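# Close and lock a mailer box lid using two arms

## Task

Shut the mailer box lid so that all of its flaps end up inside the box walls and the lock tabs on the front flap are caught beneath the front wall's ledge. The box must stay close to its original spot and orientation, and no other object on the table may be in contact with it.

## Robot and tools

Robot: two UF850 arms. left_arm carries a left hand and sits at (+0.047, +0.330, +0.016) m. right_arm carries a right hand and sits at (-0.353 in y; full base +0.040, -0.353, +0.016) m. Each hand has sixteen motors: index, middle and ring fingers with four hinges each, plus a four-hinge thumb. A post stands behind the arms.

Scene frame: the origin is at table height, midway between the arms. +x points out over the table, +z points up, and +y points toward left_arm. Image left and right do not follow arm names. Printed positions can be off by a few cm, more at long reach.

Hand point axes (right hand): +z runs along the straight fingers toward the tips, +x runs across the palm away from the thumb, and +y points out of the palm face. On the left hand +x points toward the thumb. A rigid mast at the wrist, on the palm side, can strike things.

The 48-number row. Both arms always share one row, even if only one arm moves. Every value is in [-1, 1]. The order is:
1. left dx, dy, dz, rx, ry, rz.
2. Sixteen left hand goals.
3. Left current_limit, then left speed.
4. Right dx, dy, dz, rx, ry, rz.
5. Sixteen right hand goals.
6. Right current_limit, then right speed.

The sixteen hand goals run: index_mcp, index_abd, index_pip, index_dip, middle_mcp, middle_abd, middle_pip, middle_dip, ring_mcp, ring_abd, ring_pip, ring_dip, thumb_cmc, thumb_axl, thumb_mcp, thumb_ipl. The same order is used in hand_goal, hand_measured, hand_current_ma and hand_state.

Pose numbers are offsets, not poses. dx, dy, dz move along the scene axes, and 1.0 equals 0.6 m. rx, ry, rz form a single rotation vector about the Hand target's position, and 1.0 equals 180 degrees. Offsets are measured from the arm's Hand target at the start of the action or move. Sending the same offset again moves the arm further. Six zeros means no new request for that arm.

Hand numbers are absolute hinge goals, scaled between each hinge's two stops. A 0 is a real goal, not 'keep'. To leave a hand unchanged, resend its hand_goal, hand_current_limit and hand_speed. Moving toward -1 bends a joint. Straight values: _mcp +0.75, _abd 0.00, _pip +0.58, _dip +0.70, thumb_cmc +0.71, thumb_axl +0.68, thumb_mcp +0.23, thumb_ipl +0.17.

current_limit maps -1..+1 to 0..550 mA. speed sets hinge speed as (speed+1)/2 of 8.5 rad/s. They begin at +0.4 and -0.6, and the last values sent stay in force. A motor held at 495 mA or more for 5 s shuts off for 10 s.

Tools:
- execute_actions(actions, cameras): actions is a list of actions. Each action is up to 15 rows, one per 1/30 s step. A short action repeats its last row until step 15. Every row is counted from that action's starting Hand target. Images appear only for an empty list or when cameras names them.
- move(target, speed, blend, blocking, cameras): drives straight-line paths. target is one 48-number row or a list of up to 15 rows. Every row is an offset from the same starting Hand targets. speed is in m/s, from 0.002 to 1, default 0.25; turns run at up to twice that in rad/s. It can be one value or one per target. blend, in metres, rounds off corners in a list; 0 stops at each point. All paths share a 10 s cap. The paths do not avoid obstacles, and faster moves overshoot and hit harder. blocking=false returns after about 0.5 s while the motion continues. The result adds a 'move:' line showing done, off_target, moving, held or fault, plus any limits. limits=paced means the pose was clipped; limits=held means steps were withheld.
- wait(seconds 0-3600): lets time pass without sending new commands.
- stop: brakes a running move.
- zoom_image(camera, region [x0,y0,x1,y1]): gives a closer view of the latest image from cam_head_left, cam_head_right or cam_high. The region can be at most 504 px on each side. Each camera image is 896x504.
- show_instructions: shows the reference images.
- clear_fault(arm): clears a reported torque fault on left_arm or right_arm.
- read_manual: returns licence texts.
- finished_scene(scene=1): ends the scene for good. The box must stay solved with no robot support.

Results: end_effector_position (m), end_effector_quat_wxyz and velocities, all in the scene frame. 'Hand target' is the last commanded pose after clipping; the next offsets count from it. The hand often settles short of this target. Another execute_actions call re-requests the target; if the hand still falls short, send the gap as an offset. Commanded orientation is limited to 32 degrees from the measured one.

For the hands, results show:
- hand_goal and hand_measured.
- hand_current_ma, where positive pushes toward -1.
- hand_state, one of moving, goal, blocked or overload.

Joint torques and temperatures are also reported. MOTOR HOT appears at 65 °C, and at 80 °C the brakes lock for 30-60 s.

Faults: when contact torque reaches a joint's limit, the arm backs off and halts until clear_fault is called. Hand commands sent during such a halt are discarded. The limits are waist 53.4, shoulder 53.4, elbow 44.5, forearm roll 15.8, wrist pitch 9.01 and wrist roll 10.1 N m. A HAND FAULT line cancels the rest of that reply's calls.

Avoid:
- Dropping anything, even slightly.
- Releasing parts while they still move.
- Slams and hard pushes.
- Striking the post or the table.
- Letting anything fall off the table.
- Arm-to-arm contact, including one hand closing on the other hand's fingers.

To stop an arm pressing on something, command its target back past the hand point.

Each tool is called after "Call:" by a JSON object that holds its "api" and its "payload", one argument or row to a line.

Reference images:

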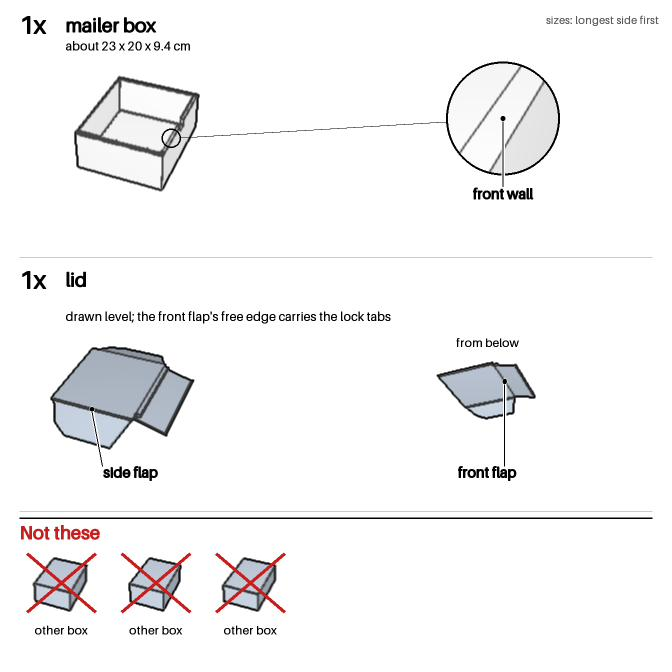

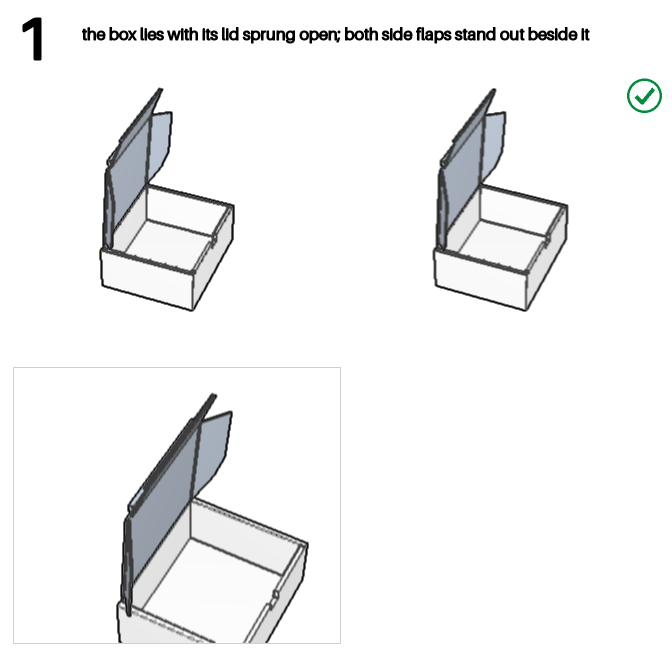

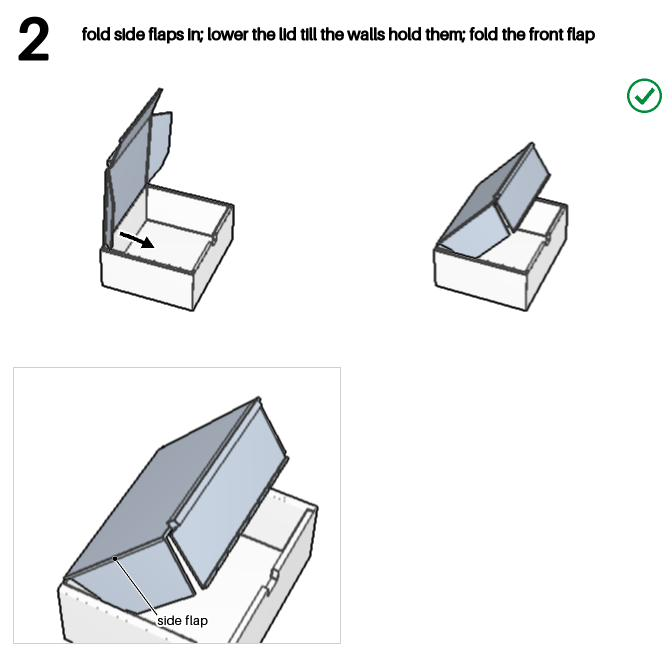

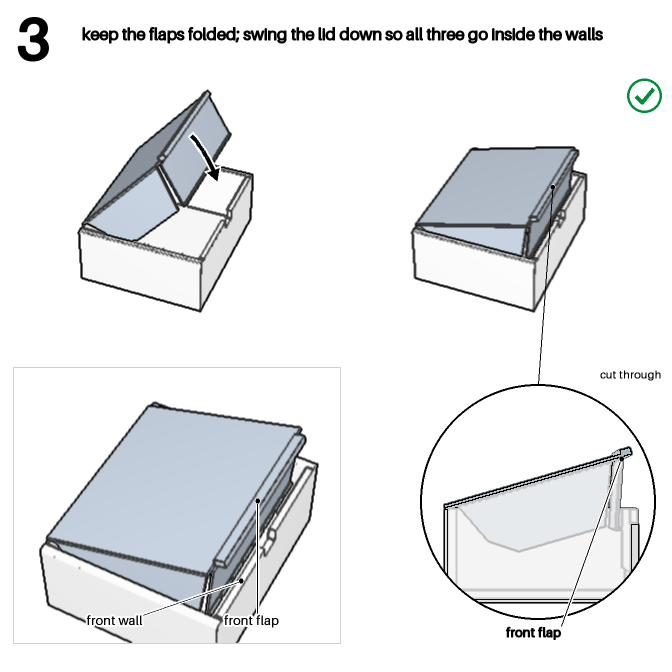

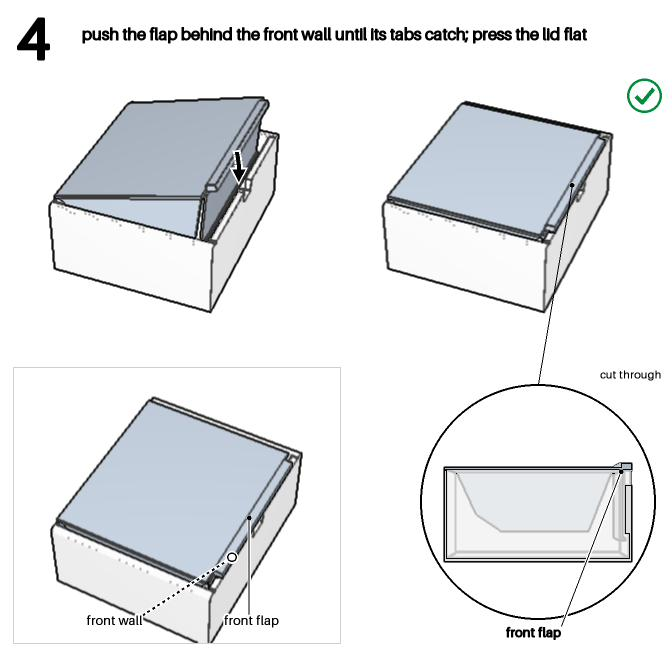

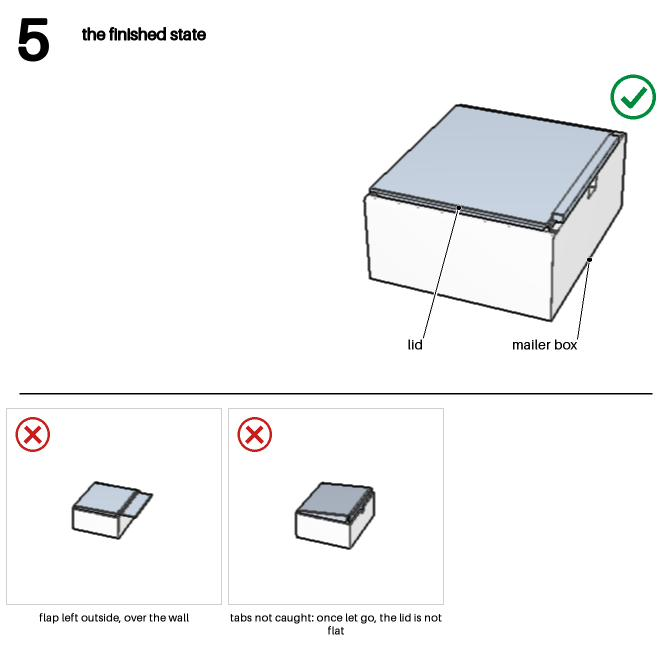

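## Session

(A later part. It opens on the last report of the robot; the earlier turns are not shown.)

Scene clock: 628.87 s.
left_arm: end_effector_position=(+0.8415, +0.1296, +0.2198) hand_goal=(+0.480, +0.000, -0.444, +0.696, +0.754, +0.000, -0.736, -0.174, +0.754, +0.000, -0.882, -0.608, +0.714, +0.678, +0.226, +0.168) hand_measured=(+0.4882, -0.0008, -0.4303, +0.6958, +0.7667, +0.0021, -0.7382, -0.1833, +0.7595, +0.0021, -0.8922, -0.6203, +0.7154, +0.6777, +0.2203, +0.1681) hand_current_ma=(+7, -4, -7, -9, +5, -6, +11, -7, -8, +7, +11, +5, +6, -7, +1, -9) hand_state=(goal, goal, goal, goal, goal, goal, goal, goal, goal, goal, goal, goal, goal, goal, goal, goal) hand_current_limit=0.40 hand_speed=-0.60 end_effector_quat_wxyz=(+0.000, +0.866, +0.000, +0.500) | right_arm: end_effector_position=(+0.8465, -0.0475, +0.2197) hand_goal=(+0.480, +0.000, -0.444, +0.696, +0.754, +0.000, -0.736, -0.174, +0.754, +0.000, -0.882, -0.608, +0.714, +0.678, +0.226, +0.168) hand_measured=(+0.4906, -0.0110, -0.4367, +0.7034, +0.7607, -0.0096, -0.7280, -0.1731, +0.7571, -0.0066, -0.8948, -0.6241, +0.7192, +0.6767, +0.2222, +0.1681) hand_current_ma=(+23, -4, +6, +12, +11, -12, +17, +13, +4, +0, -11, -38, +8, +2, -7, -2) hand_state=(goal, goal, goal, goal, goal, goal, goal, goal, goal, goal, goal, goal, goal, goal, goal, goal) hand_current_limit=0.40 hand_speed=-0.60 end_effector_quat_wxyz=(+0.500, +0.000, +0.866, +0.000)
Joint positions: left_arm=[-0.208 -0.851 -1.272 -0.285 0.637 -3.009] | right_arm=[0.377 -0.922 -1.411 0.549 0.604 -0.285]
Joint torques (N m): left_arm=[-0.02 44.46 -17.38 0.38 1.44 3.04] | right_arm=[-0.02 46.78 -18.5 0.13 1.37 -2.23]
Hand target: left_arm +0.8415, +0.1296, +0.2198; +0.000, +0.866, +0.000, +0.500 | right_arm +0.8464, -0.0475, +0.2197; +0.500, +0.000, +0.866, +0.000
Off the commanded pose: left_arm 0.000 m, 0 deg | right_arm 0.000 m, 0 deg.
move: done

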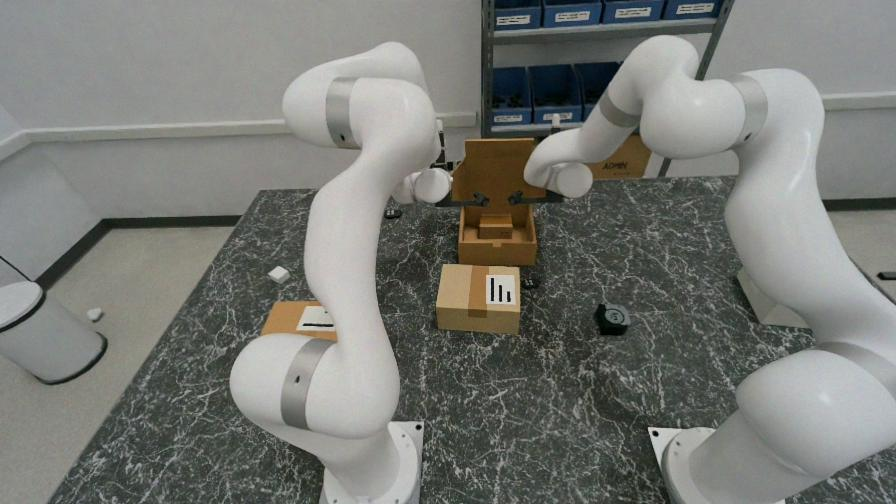

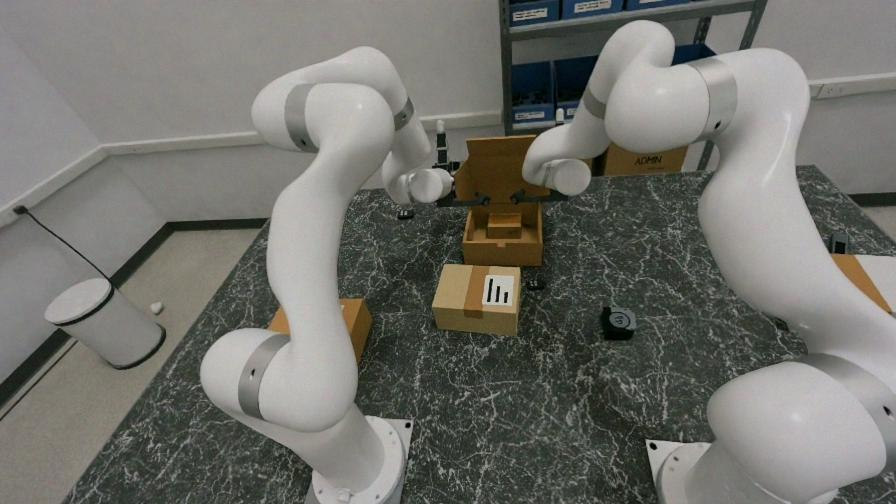

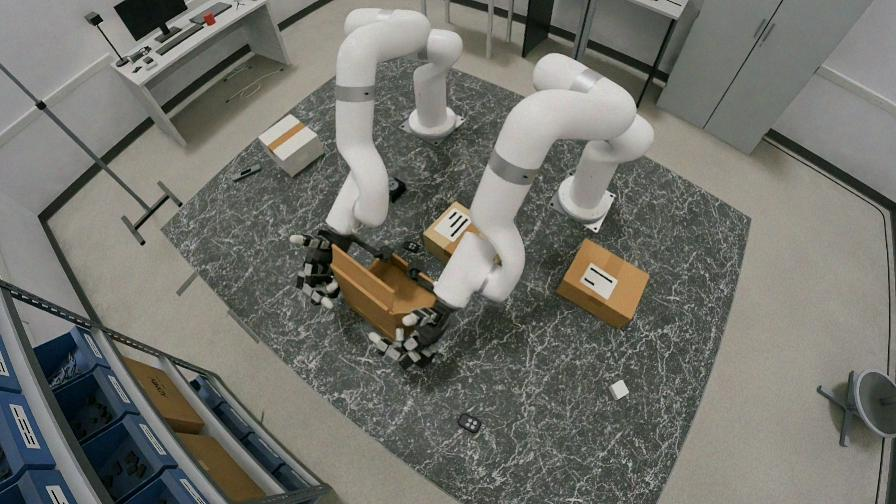

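Call:
{"api": "move", "payload": {
  "target": [
    [0.03,0.03,0,0,0,0,0.479,0,-0.445,0.696,0.753,0,-0.737,-0.174,0.753,0,-0.883,-0.609,0.714,0.678,0.226,0.168,0.4,-0.6,0.03,-0.03,0,0,0,0,0.479,0,-0.445,0.696,0.753,0,-0.737,-0.174,0.753,0,-0.883,-0.609,0.714,0.678,0.226,0.168,0.4,-0.6],
    [0.03,0.25,0,0,0,0,0.479,0,-0.445,0.696,0.753,0,-0.737,-0.174,0.753,0,-0.883,-0.609,0.714,0.678,0.226,0.168,0.4,-0.6,0.03,-0.25,0,0,0,0,0.479,0,-0.445,0.696,0.753,0,-0.737,-0.174,0.753,0,-0.883,-0.609,0.714,0.678,0.226,0.168,0.4,-0.6]
  ],
  "speed": 0.12,
  "blend": 0.01,
  "cameras": ["all"]
}}

Call:
{"api": "zoom_image", "payload": {
  "camera": "cam_high",
  "region": [260, 220, 480, 440]
}}

Call:
{"api": "zoom_image", "payload": {
  "camera": "cam_head_left",
  "region": [400, 110, 600, 270]
}}

Call:
{"api": "zoom_image", "payload": {
  "camera": "cam_head_right",
  "region": [400, 110, 600, 270]
}}

Scene clock: 678.87 s.
left_arm: end_effector_position=(+0.8595, +0.2795, +0.2198) hand_goal=(+0.480, +0.000, -0.444, +0.696, +0.754, +0.000, -0.736, -0.174, +0.754, +0.000, -0.882, -0.608, +0.714, +0.678, +0.226, +0.168) hand_measured=(+0.4882, -0.0008, -0.4303, +0.6958, +0.7631, +0.0007, -0.7280, -0.1782, +0.7595, -0.0008, -0.8832, -0.6152, +0.7154, +0.6777, +0.2203, +0.1681) hand_current_ma=(+6, -2, -9, -7, +5, -9, +8, +1, -8, +0, +5, +10, +6, -10, +2, -5) hand_state=(goal, goal, goal, goal, goal, goal, goal, goal, goal, goal, goal, goal, goal, goal, goal, goal) hand_current_limit=0.40 hand_speed=-0.60 end_effector_quat_wxyz=(+0.000, +0.866, +0.000, +0.500) | right_arm: end_effector_position=(+0.8644, -0.1975, +0.2197) hand_goal=(+0.480, +0.000, -0.444, +0.696, +0.754, +0.000, -0.736, -0.174, +0.754, +0.000, -0.882, -0.608, +0.714, +0.678, +0.226, +0.168) hand_measured=(+0.4894, -0.0096, -0.4354, +0.7022, +0.7595, -0.0096, -0.7293, -0.1731, +0.7571, -0.0066, -0.8832, -0.6152, +0.7180, +0.6777, +0.2232, +0.1672) hand_current_ma=(+18, -7, +11, +17, +6, -10, +19, +11, -4, +1, +2, -21, +9, +5, -2, -1) hand_state=(goal, goal, goal, goal, goal, goal, goal, goal, goal, goal, goal, goal, goal, goal, goal, goal) hand_current_limit=0.40 hand_speed=-0.60 end_effector_quat_wxyz=(+0.500, +0.000, +0.866, +0.000)
Joint positions: left_arm=[0.04 -0.864 -1.298 0.082 0.614 -3.182] | right_arm=[0.14 -0.89 -1.349 0.174 0.594 -0.087]
Joint torques (N m): left_arm=[14.28 28.34 -17.81 0.25 1.46 -0.1] | right_arm=[-0.02 45.53 -17.95 0.31 6.17 0.1]
Hand target: left_arm +0.8595, +0.2796, +0.2198; +0.000, +0.866, +0.000, +0.500 | right_arm +0.8644, -0.1975, +0.2197; +0.500, +0.000, +0.866, +0.000
Off the commanded pose: left_arm 0.000 m, 0 deg | right_arm 0.000 m, 0 deg.
move: done

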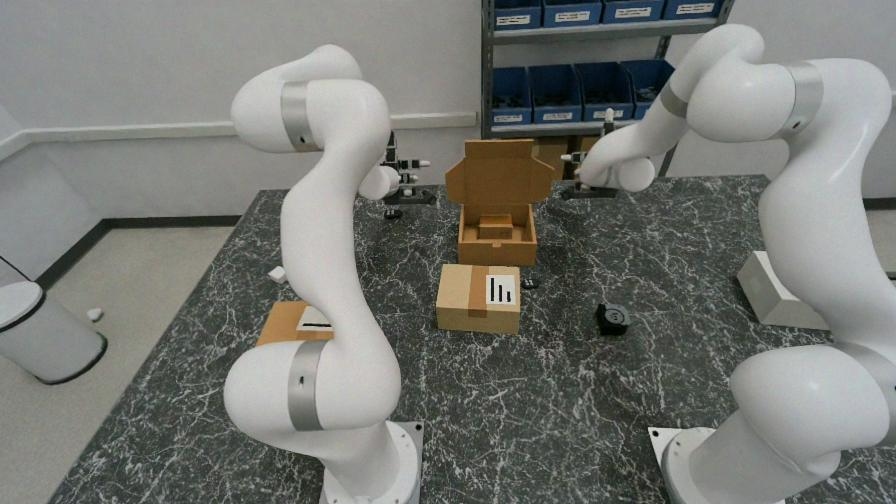

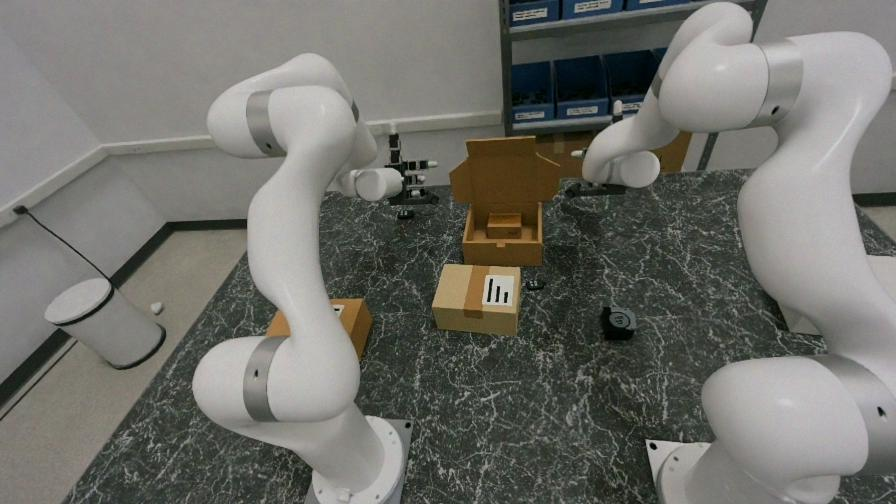

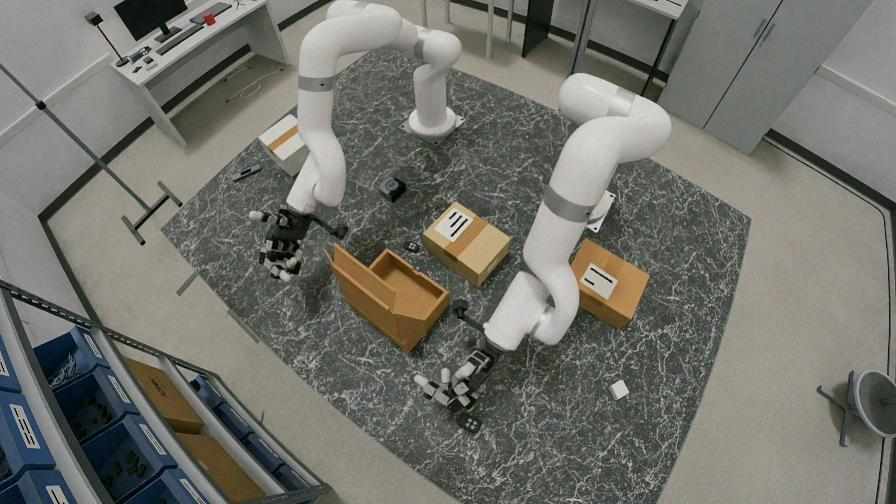

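Scaled by 2.291 from the camera's image (finer frame: 1280x720).

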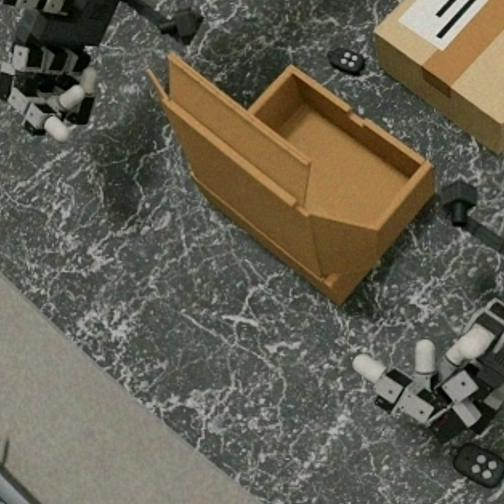

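Scaled by 2.520 from the camera's image (finer frame: 1280x720).

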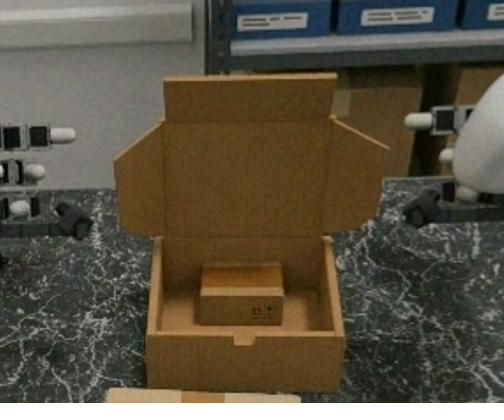

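Scaled by 2.520 from the camera's image (finer frame: 1280x720).

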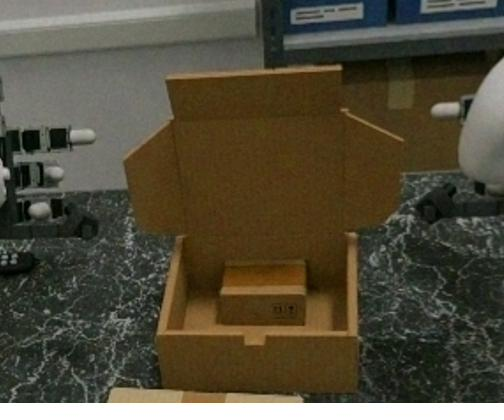

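Call:
{"api": "move", "payload": {
  "target": [
    [-0.0733,0,0,0,0,0,0.479,0,-0.445,0.696,0.753,0,-0.737,-0.174,0.753,0,-0.883,-0.609,0.714,0.678,0.226,0.168,0.4,-0.6,-0.085,0,0,0,0,0,0.479,0,-0.445,0.696,0.753,0,-0.737,-0.174,0.753,0,-0.883,-0.609,0.714,0.678,0.226,0.168,0.4,-0.6],
    [-0.0733,-0.16,0,0,0,0,0.479,0,-0.445,0.696,0.753,0,-0.737,-0.174,0.753,0,-0.883,-0.609,0.714,0.678,0.226,0.168,0.4,-0.6,-0.085,0.1483,0,0,0,0,0.479,0,-0.445,0.696,0.753,0,-0.737,-0.174,0.753,0,-0.883,-0.609,0.714,0.678,0.226,0.168,0.4,-0.6]
  ],
  "speed": 0.12,
  "blend": 0.01,
  "cameras": ["all"]
}}

Call:
{"api": "zoom_image", "payload": {
  "camera": "cam_high",
  "region": [260, 220, 480, 440]
}}

Call:
{"api": "zoom_image", "payload": {
  "camera": "cam_head_left",
  "region": [400, 110, 600, 270]
}}

Call:
{"api": "zoom_image", "payload": {
  "camera": "cam_head_right",
  "region": [400, 110, 600, 270]
}}

Scene clock: 727.33 s.
left_arm: end_effector_position=(+0.8155, +0.1836, +0.2198) hand_goal=(+0.480, +0.000, -0.444, +0.696, +0.754, +0.000, -0.736, -0.174, +0.754, +0.000, -0.882, -0.608, +0.714, +0.678, +0.226, +0.168) hand_measured=(+0.4882, +0.0007, -0.4316, +0.6958, +0.7619, +0.0007, -0.7267, -0.1782, +0.7595, +0.0007, -0.8845, -0.6152, +0.7154, +0.6767, +0.2203, +0.1681) hand_current_ma=(+7, -1, -6, -6, +8, -3, +7, -2, -6, +2, +11, +9, +11, -7, +0, -7) hand_state=(goal, goal, goal, goal, goal, goal, goal, goal, goal, goal, goal, goal, goal, goal, goal, goal) hand_current_limit=0.40 hand_speed=-0.60 end_effector_quat_wxyz=(+0.000, +0.866, +0.000, +0.500) | right_arm: end_effector_position=(+0.8134, -0.1085, +0.2197) hand_goal=(+0.480, +0.000, -0.444, +0.696, +0.754, +0.000, -0.736, -0.174, +0.754, +0.000, -0.882, -0.608, +0.714, +0.678, +0.226, +0.168) hand_measured=(+0.4882, -0.0110, -0.4367, +0.7034, +0.7595, -0.0096, -0.7293, -0.1757, +0.7571, -0.0066, -0.8832, -0.6165, +0.7167, +0.6777, +0.2212, +0.1672) hand_current_ma=(+26, -11, +12, +14, +12, -11, +20, +7, +0, +3, +6, -17, +10, +0, -5, -2) hand_state=(goal, goal, goal, goal, goal, goal, goal, goal, goal, goal, goal, goal, goal, goal, goal, goal) hand_current_limit=0.40 hand_speed=-0.60 end_effector_quat_wxyz=(+0.500, +0.000, +0.866, +0.000)
Joint positions: left_arm=[-0.124 -0.793 -1.159 -0.151 0.684 -3.08] | right_arm=[0.299 -0.831 -1.234 0.386 0.666 -0.17]
Joint torques (N m): left_arm=[-0.02 42.39 -16.74 0.29 1.46 -0.1] | right_arm=[-0.02 43.55 -17.34 0.18 -3.47 0.1]
Hand target: left_arm +0.8155, +0.1836, +0.2198; +0.000, +0.866, +0.000, +0.500 | right_arm +0.8134, -0.1085, +0.2197; +0.500, +0.000, +0.866, +0.000
Off the commanded pose: left_arm 0.000 m, 0 deg | right_arm 0.000 m, 0 deg.
move: done

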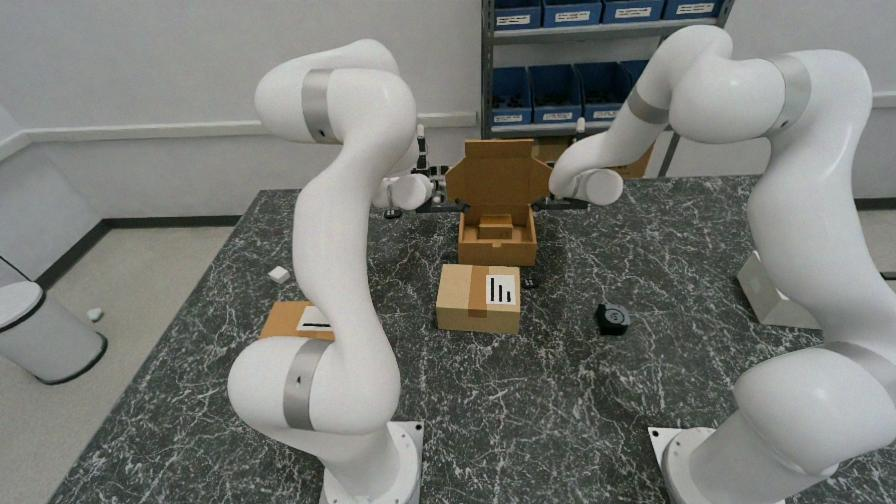

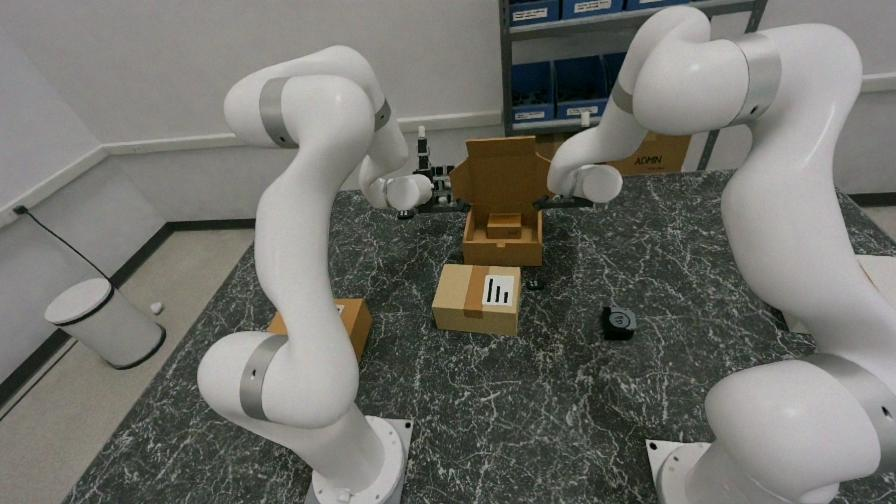

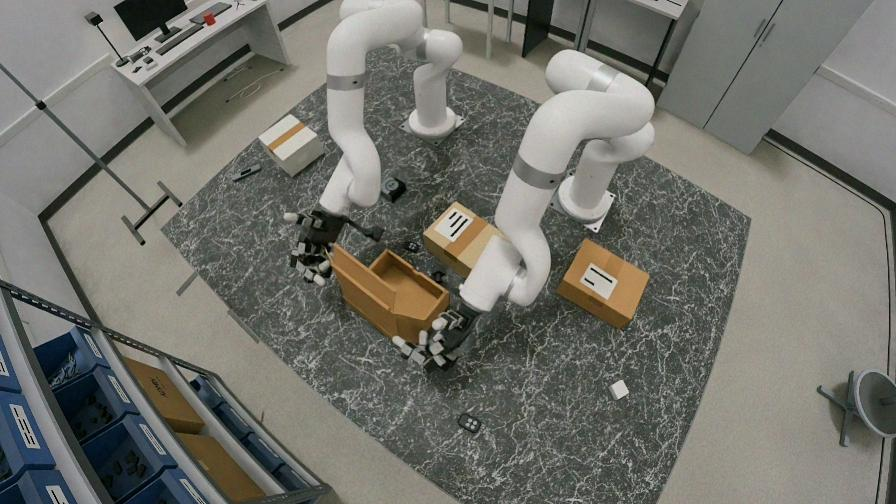

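Scaled by 2.291 from the camera's image (finer frame: 1280x720).

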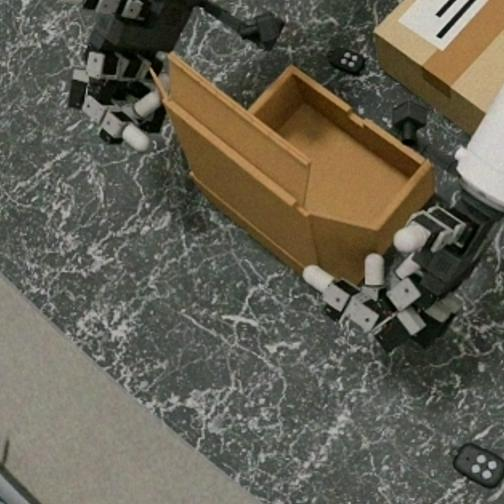

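Scaled by 2.520 from the camera's image (finer frame: 1280x720).

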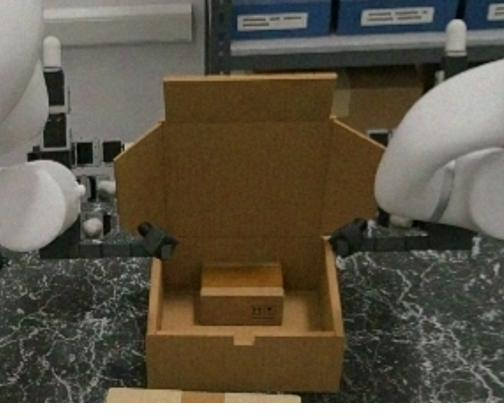

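Scaled by 2.520 from the camera's image (finer frame: 1280x720).

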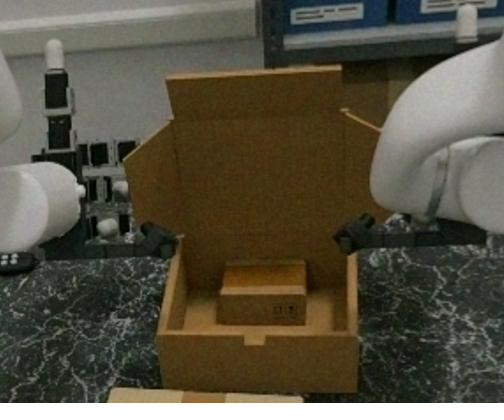

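Call:
{"api": "move", "payload": {
  "target": [0,-0.0583,0,0,0,0,0.479,0,-0.445,0.696,0.753,0,-0.737,-0.174,0.753,0,-0.883,-0.609,0.714,0.678,0.226,0.168,0.4,-0.6,0,0.0583,0,0,0,0,0.479,0,-0.445,0.696,0.753,0,-0.737,-0.174,0.753,0,-0.883,-0.609,0.714,0.678,0.226,0.168,0.4,-0.6],
  "speed": 0.05,
  "cameras": ["all"]
}}

Call:
{"api": "zoom_image", "payload": {
  "camera": "cam_high",
  "region": [260, 220, 480, 440]
}}

Call:
{"api": "zoom_image", "payload": {
  "camera": "cam_head_left",
  "region": [400, 110, 600, 270]
}}

Call:
{"api": "zoom_image", "payload": {
  "camera": "cam_head_right",
  "region": [400, 110, 600, 270]
}}

Scene clock: 733.30 s.
left_arm: end_effector_position=(+0.8155, +0.1486, +0.2198) hand_goal=(+0.480, +0.000, -0.444, +0.696, +0.754, +0.000, -0.736, -0.174, +0.754, +0.000, -0.882, -0.608, +0.714, +0.678, +0.226, +0.168) hand_measured=(+0.4882, -0.0008, -0.4303, +0.6958, +0.7631, -0.0008, -0.7575, -0.2012, +0.7595, +0.0036, -0.8909, -0.6152, +0.7154, +0.6777, +0.2203, +0.1681) hand_current_ma=(+5, -1, -7, -10, +5, -9, +6, -3, -6, +0, +11, +7, +5, -9, +2, -8) hand_state=(goal, goal, goal, goal, goal, goal, blocked, blocked, goal, goal, goal, goal, goal, goal, goal, goal) hand_current_limit=0.40 hand_speed=-0.60 end_effector_quat_wxyz=(+0.000, +0.866, +0.000, +0.500) | right_arm: end_effector_position=(+0.8134, -0.0735, +0.2197) hand_goal=(+0.480, +0.000, -0.444, +0.696, +0.754, +0.000, -0.736, -0.174, +0.754, +0.000, -0.882, -0.608, +0.714, +0.678, +0.226, +0.168) hand_measured=(+0.4882, -0.0081, -0.4367, +0.7034, +0.7595, -0.0110, -0.7357, -0.1782, +0.7571, -0.0066, -0.8922, -0.6165, +0.7167, +0.6767, +0.2232, +0.1672) hand_current_ma=(+19, -10, +13, +9, +13, -7, +6, +4, -4, -1, -18, -21, +5, +1, -5, -4) hand_state=(goal, goal, goal, goal, goal, goal, goal, goal, goal, goal, goal, goal, goal, goal, goal, goal) hand_current_limit=0.40 hand_speed=-0.60 end_effector_quat_wxyz=(+0.500, +0.000, +0.866, +0.000)
Joint positions: left_arm=[-0.185 -0.801 -1.175 -0.236 0.68 -3.043] | right_arm=[0.355 -0.849 -1.269 0.472 0.659 -0.214]
Joint torques (N m): left_arm=[-0.02 42.63 -16.77 0.33 1.45 -0.1] | right_arm=[-0.02 44.25 -17.6 0.14 1.4 -2.11]
Hand target: left_arm +0.8155, +0.1486, +0.2198; +0.000, +0.866, +0.000, +0.500 | right_arm +0.8134, -0.0735, +0.2197; +0.500, +0.000, +0.866, +0.000
Off the commanded pose: left_arm 0.000 m, 0 deg | right_arm 0.000 m, 0 deg.
move: done

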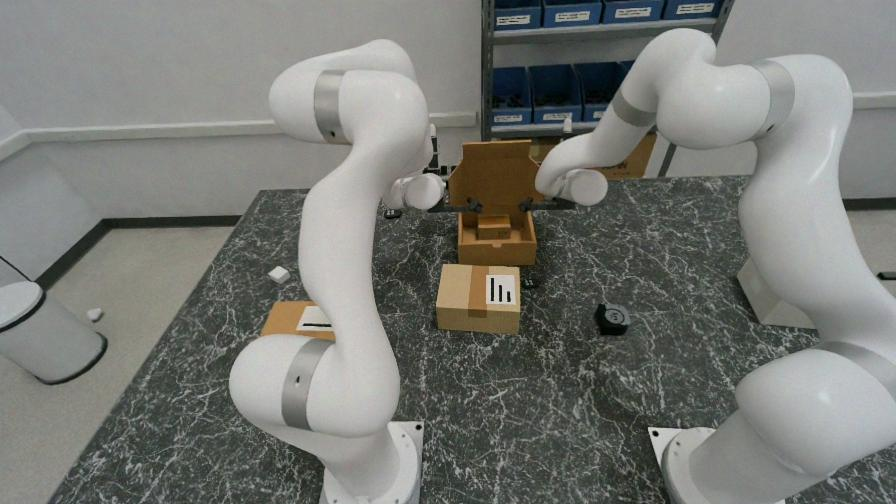

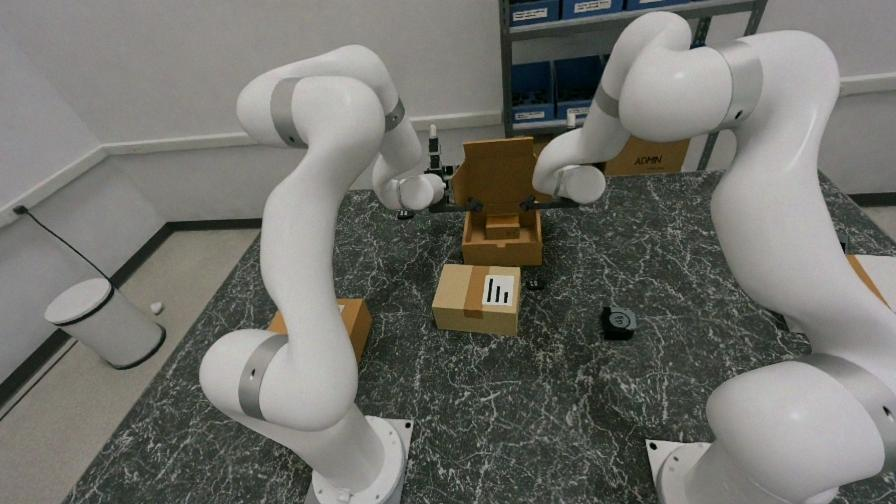

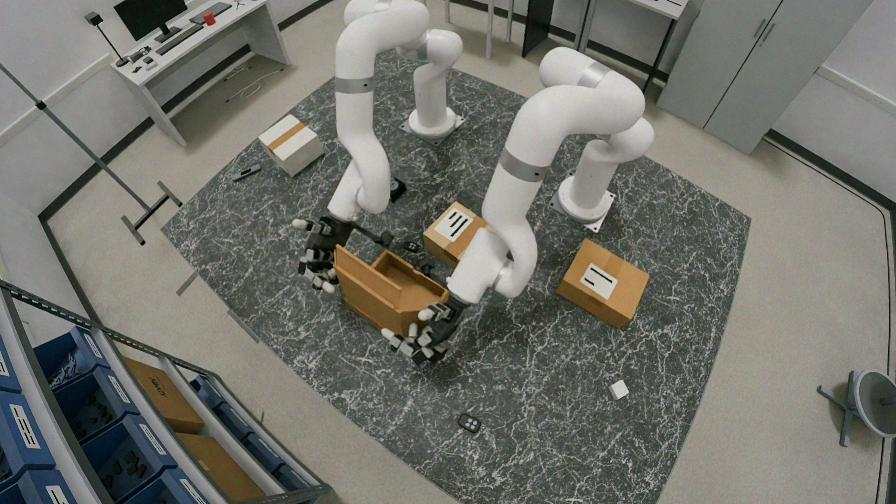

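Scaled by 2.291 from the camera's image (finer frame: 1280x720).

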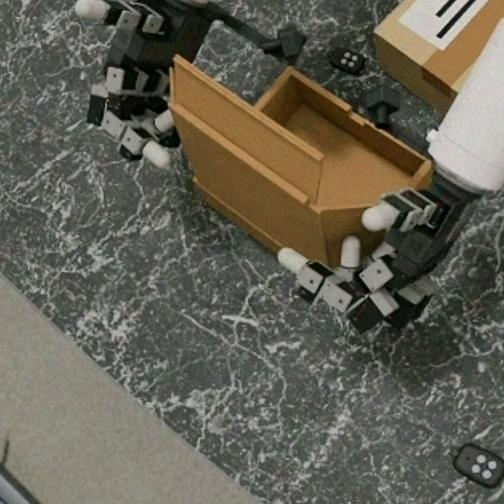

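Scaled by 2.520 from the camera's image (finer frame: 1280x720).

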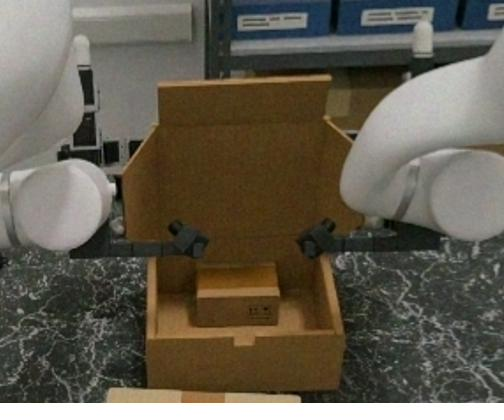

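Scaled by 2.520 from the camera's image (finer frame: 1280x720).

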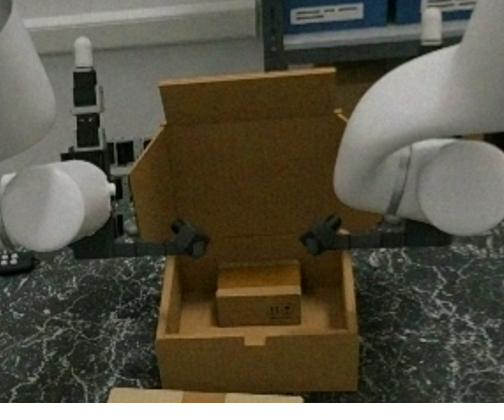

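Call:
{"api": "move", "payload": {
  "target": [0,-0.0377,0,0,0,0,0.479,0,-0.445,0.696,0.753,0,-0.737,-0.174,0.753,0,-0.883,-0.609,0.714,0.678,0.226,0.168,0.4,-0.6,0,0.0375,0,0,0,0,0.479,0,-0.445,0.696,0.753,0,-0.737,-0.174,0.753,0,-0.883,-0.609,0.714,0.678,0.226,0.168,0.4,-0.6],
  "speed": 0.05,
  "cameras": ["all"]
}}

Call:
{"api": "zoom_image", "payload": {
  "camera": "cam_high",
  "region": [280, 220, 460, 400]
}}

Call:
{"api": "zoom_image", "payload": {
  "camera": "cam_head_left",
  "region": [400, 110, 600, 270]
}}

Call:
{"api": "zoom_image", "payload": {
  "camera": "cam_head_right",
  "region": [400, 110, 600, 270]
}}

Scene clock: 740.43 s.
left_arm: end_effector_position=(+0.8155, +0.1260, +0.2198) hand_goal=(+0.480, +0.000, -0.444, +0.696, +0.754, +0.000, -0.736, -0.174, +0.754, +0.000, -0.882, -0.608, +0.714, +0.678, +0.226, +0.168) hand_measured=(+0.4882, -0.0008, -0.4303, +0.6958, +0.7836, +0.0007, -0.8165, -0.2559, +0.7595, -0.0008, -0.8832, -0.6152, +0.7154, +0.6777, +0.2203, +0.1672) hand_current_ma=(+6, -1, -10, -9, +12, -8, -11, -26, -1, +3, +9, +7, +9, -9, +4, -5) hand_state=(goal, goal, goal, goal, blocked, goal, blocked, blocked, goal, goal, goal, goal, goal, goal, goal, goal) hand_current_limit=0.40 hand_speed=-0.60 end_effector_quat_wxyz=(+0.000, +0.866, +0.000, +0.500) | right_arm: end_effector_position=(+0.8134, -0.0511, +0.2197) hand_goal=(+0.480, +0.000, -0.444, +0.696, +0.754, +0.000, -0.736, -0.174, +0.754, +0.000, -0.882, -0.608, +0.714, +0.678, +0.226, +0.168) hand_measured=(+0.4882, -0.0110, -0.4367, +0.7022, +0.7728, +0.0007, -0.8204, -0.2547, +0.7583, -0.0081, -0.8807, -0.6152, +0.7180, +0.6777, +0.2222, +0.1681) hand_current_ma=(+22, -9, +6, +11, +34, -4, -179, -161, +3, +0, +12, -18, +11, +5, -10, +0) hand_state=(goal, goal, goal, goal, goal, goal, blocked, blocked, goal, goal, goal, goal, goal, goal, goal, goal) hand_current_limit=0.40 hand_speed=-0.60 end_effector_quat_wxyz=(+0.500, +0.000, +0.866, +0.000)
Joint positions: left_arm=[-0.223 -0.808 -1.189 -0.29 0.677 -3.019] | right_arm=[0.39 -0.863 -1.295 0.528 0.655 -0.245]
Joint torques (N m): left_arm=[-16.65 26.08 -16.82 0.35 1.44 -0.1] | right_arm=[15.46 44.75 -27.38 0.12 -3.11 0.1]
Hand target: left_arm +0.8155, +0.1260, +0.2198; +0.000, +0.866, +0.000, +0.500 | right_arm +0.8134, -0.0510, +0.2197; +0.500, +0.000, +0.866, +0.000
Off the commanded pose: left_arm 0.000 m, 0 deg | right_arm 0.000 m, 0 deg.
move: done

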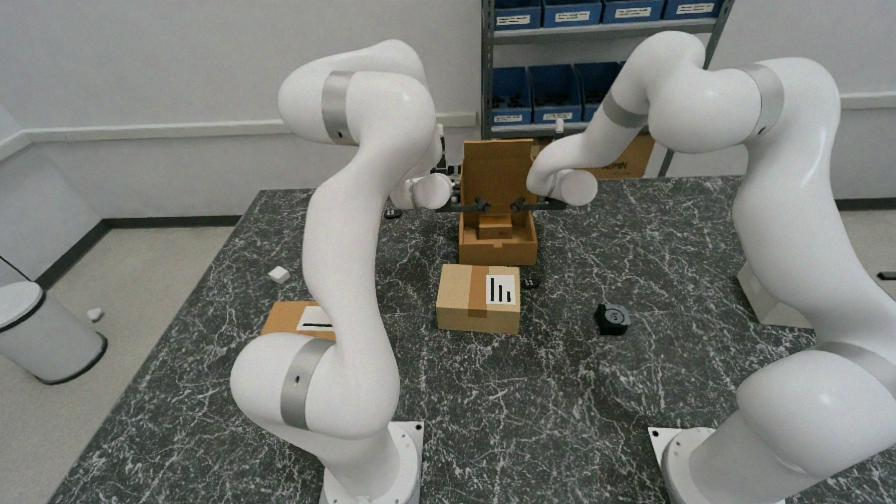

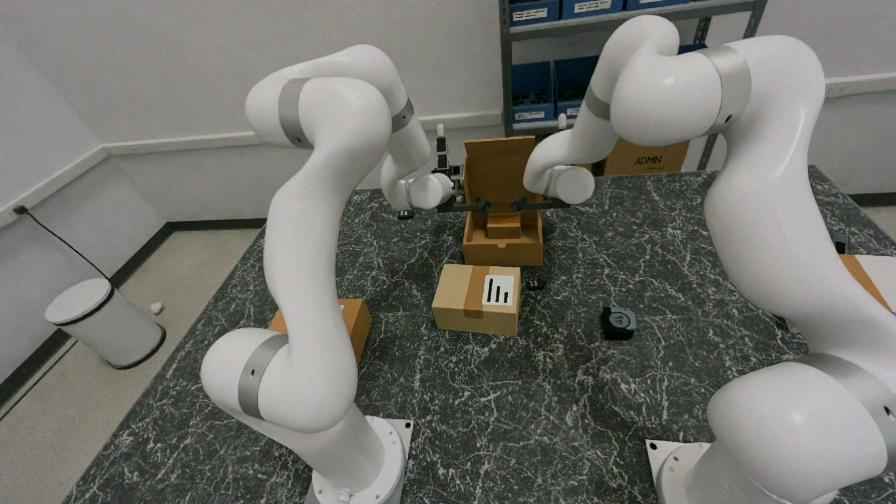

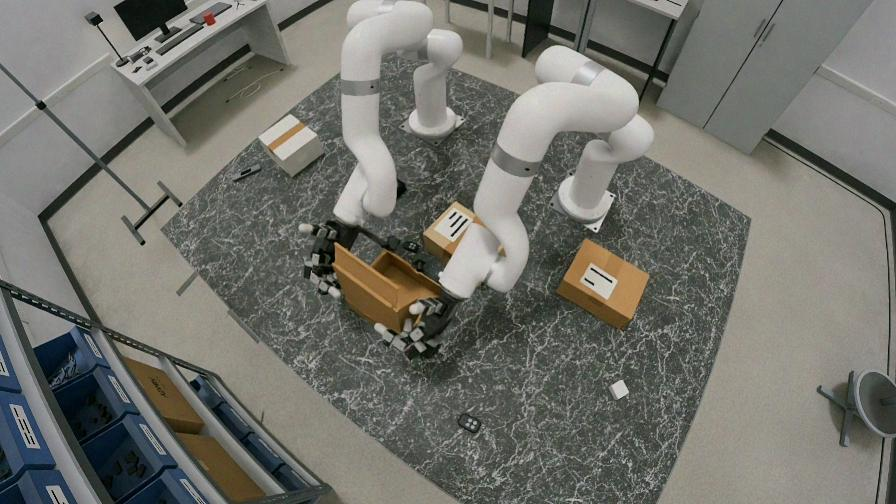

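Scaled by 2.800 from the camera's image (finer frame: 1280x720).

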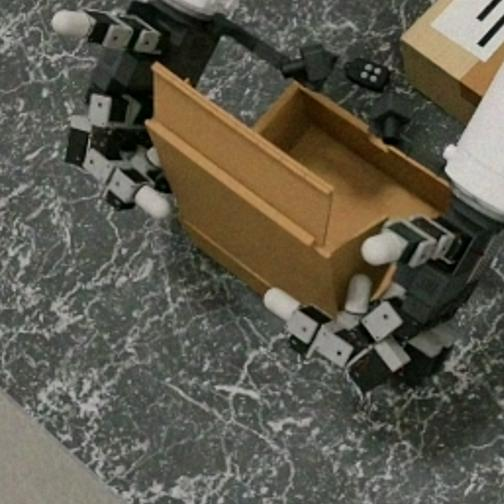

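Scaled by 2.520 from the camera's image (finer frame: 1280x720).

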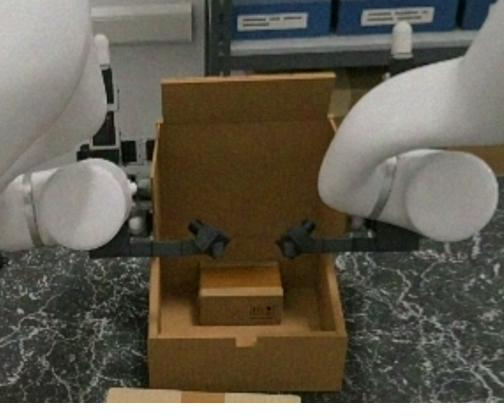

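Scaled by 2.520 from the camera's image (finer frame: 1280x720).

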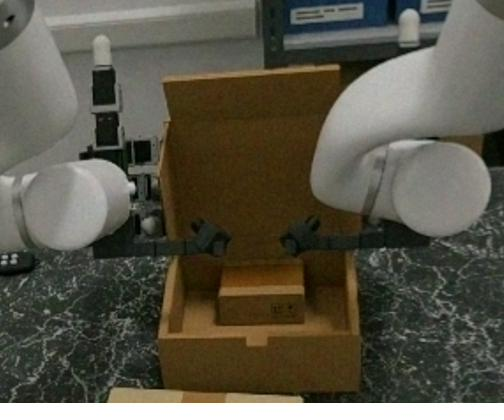

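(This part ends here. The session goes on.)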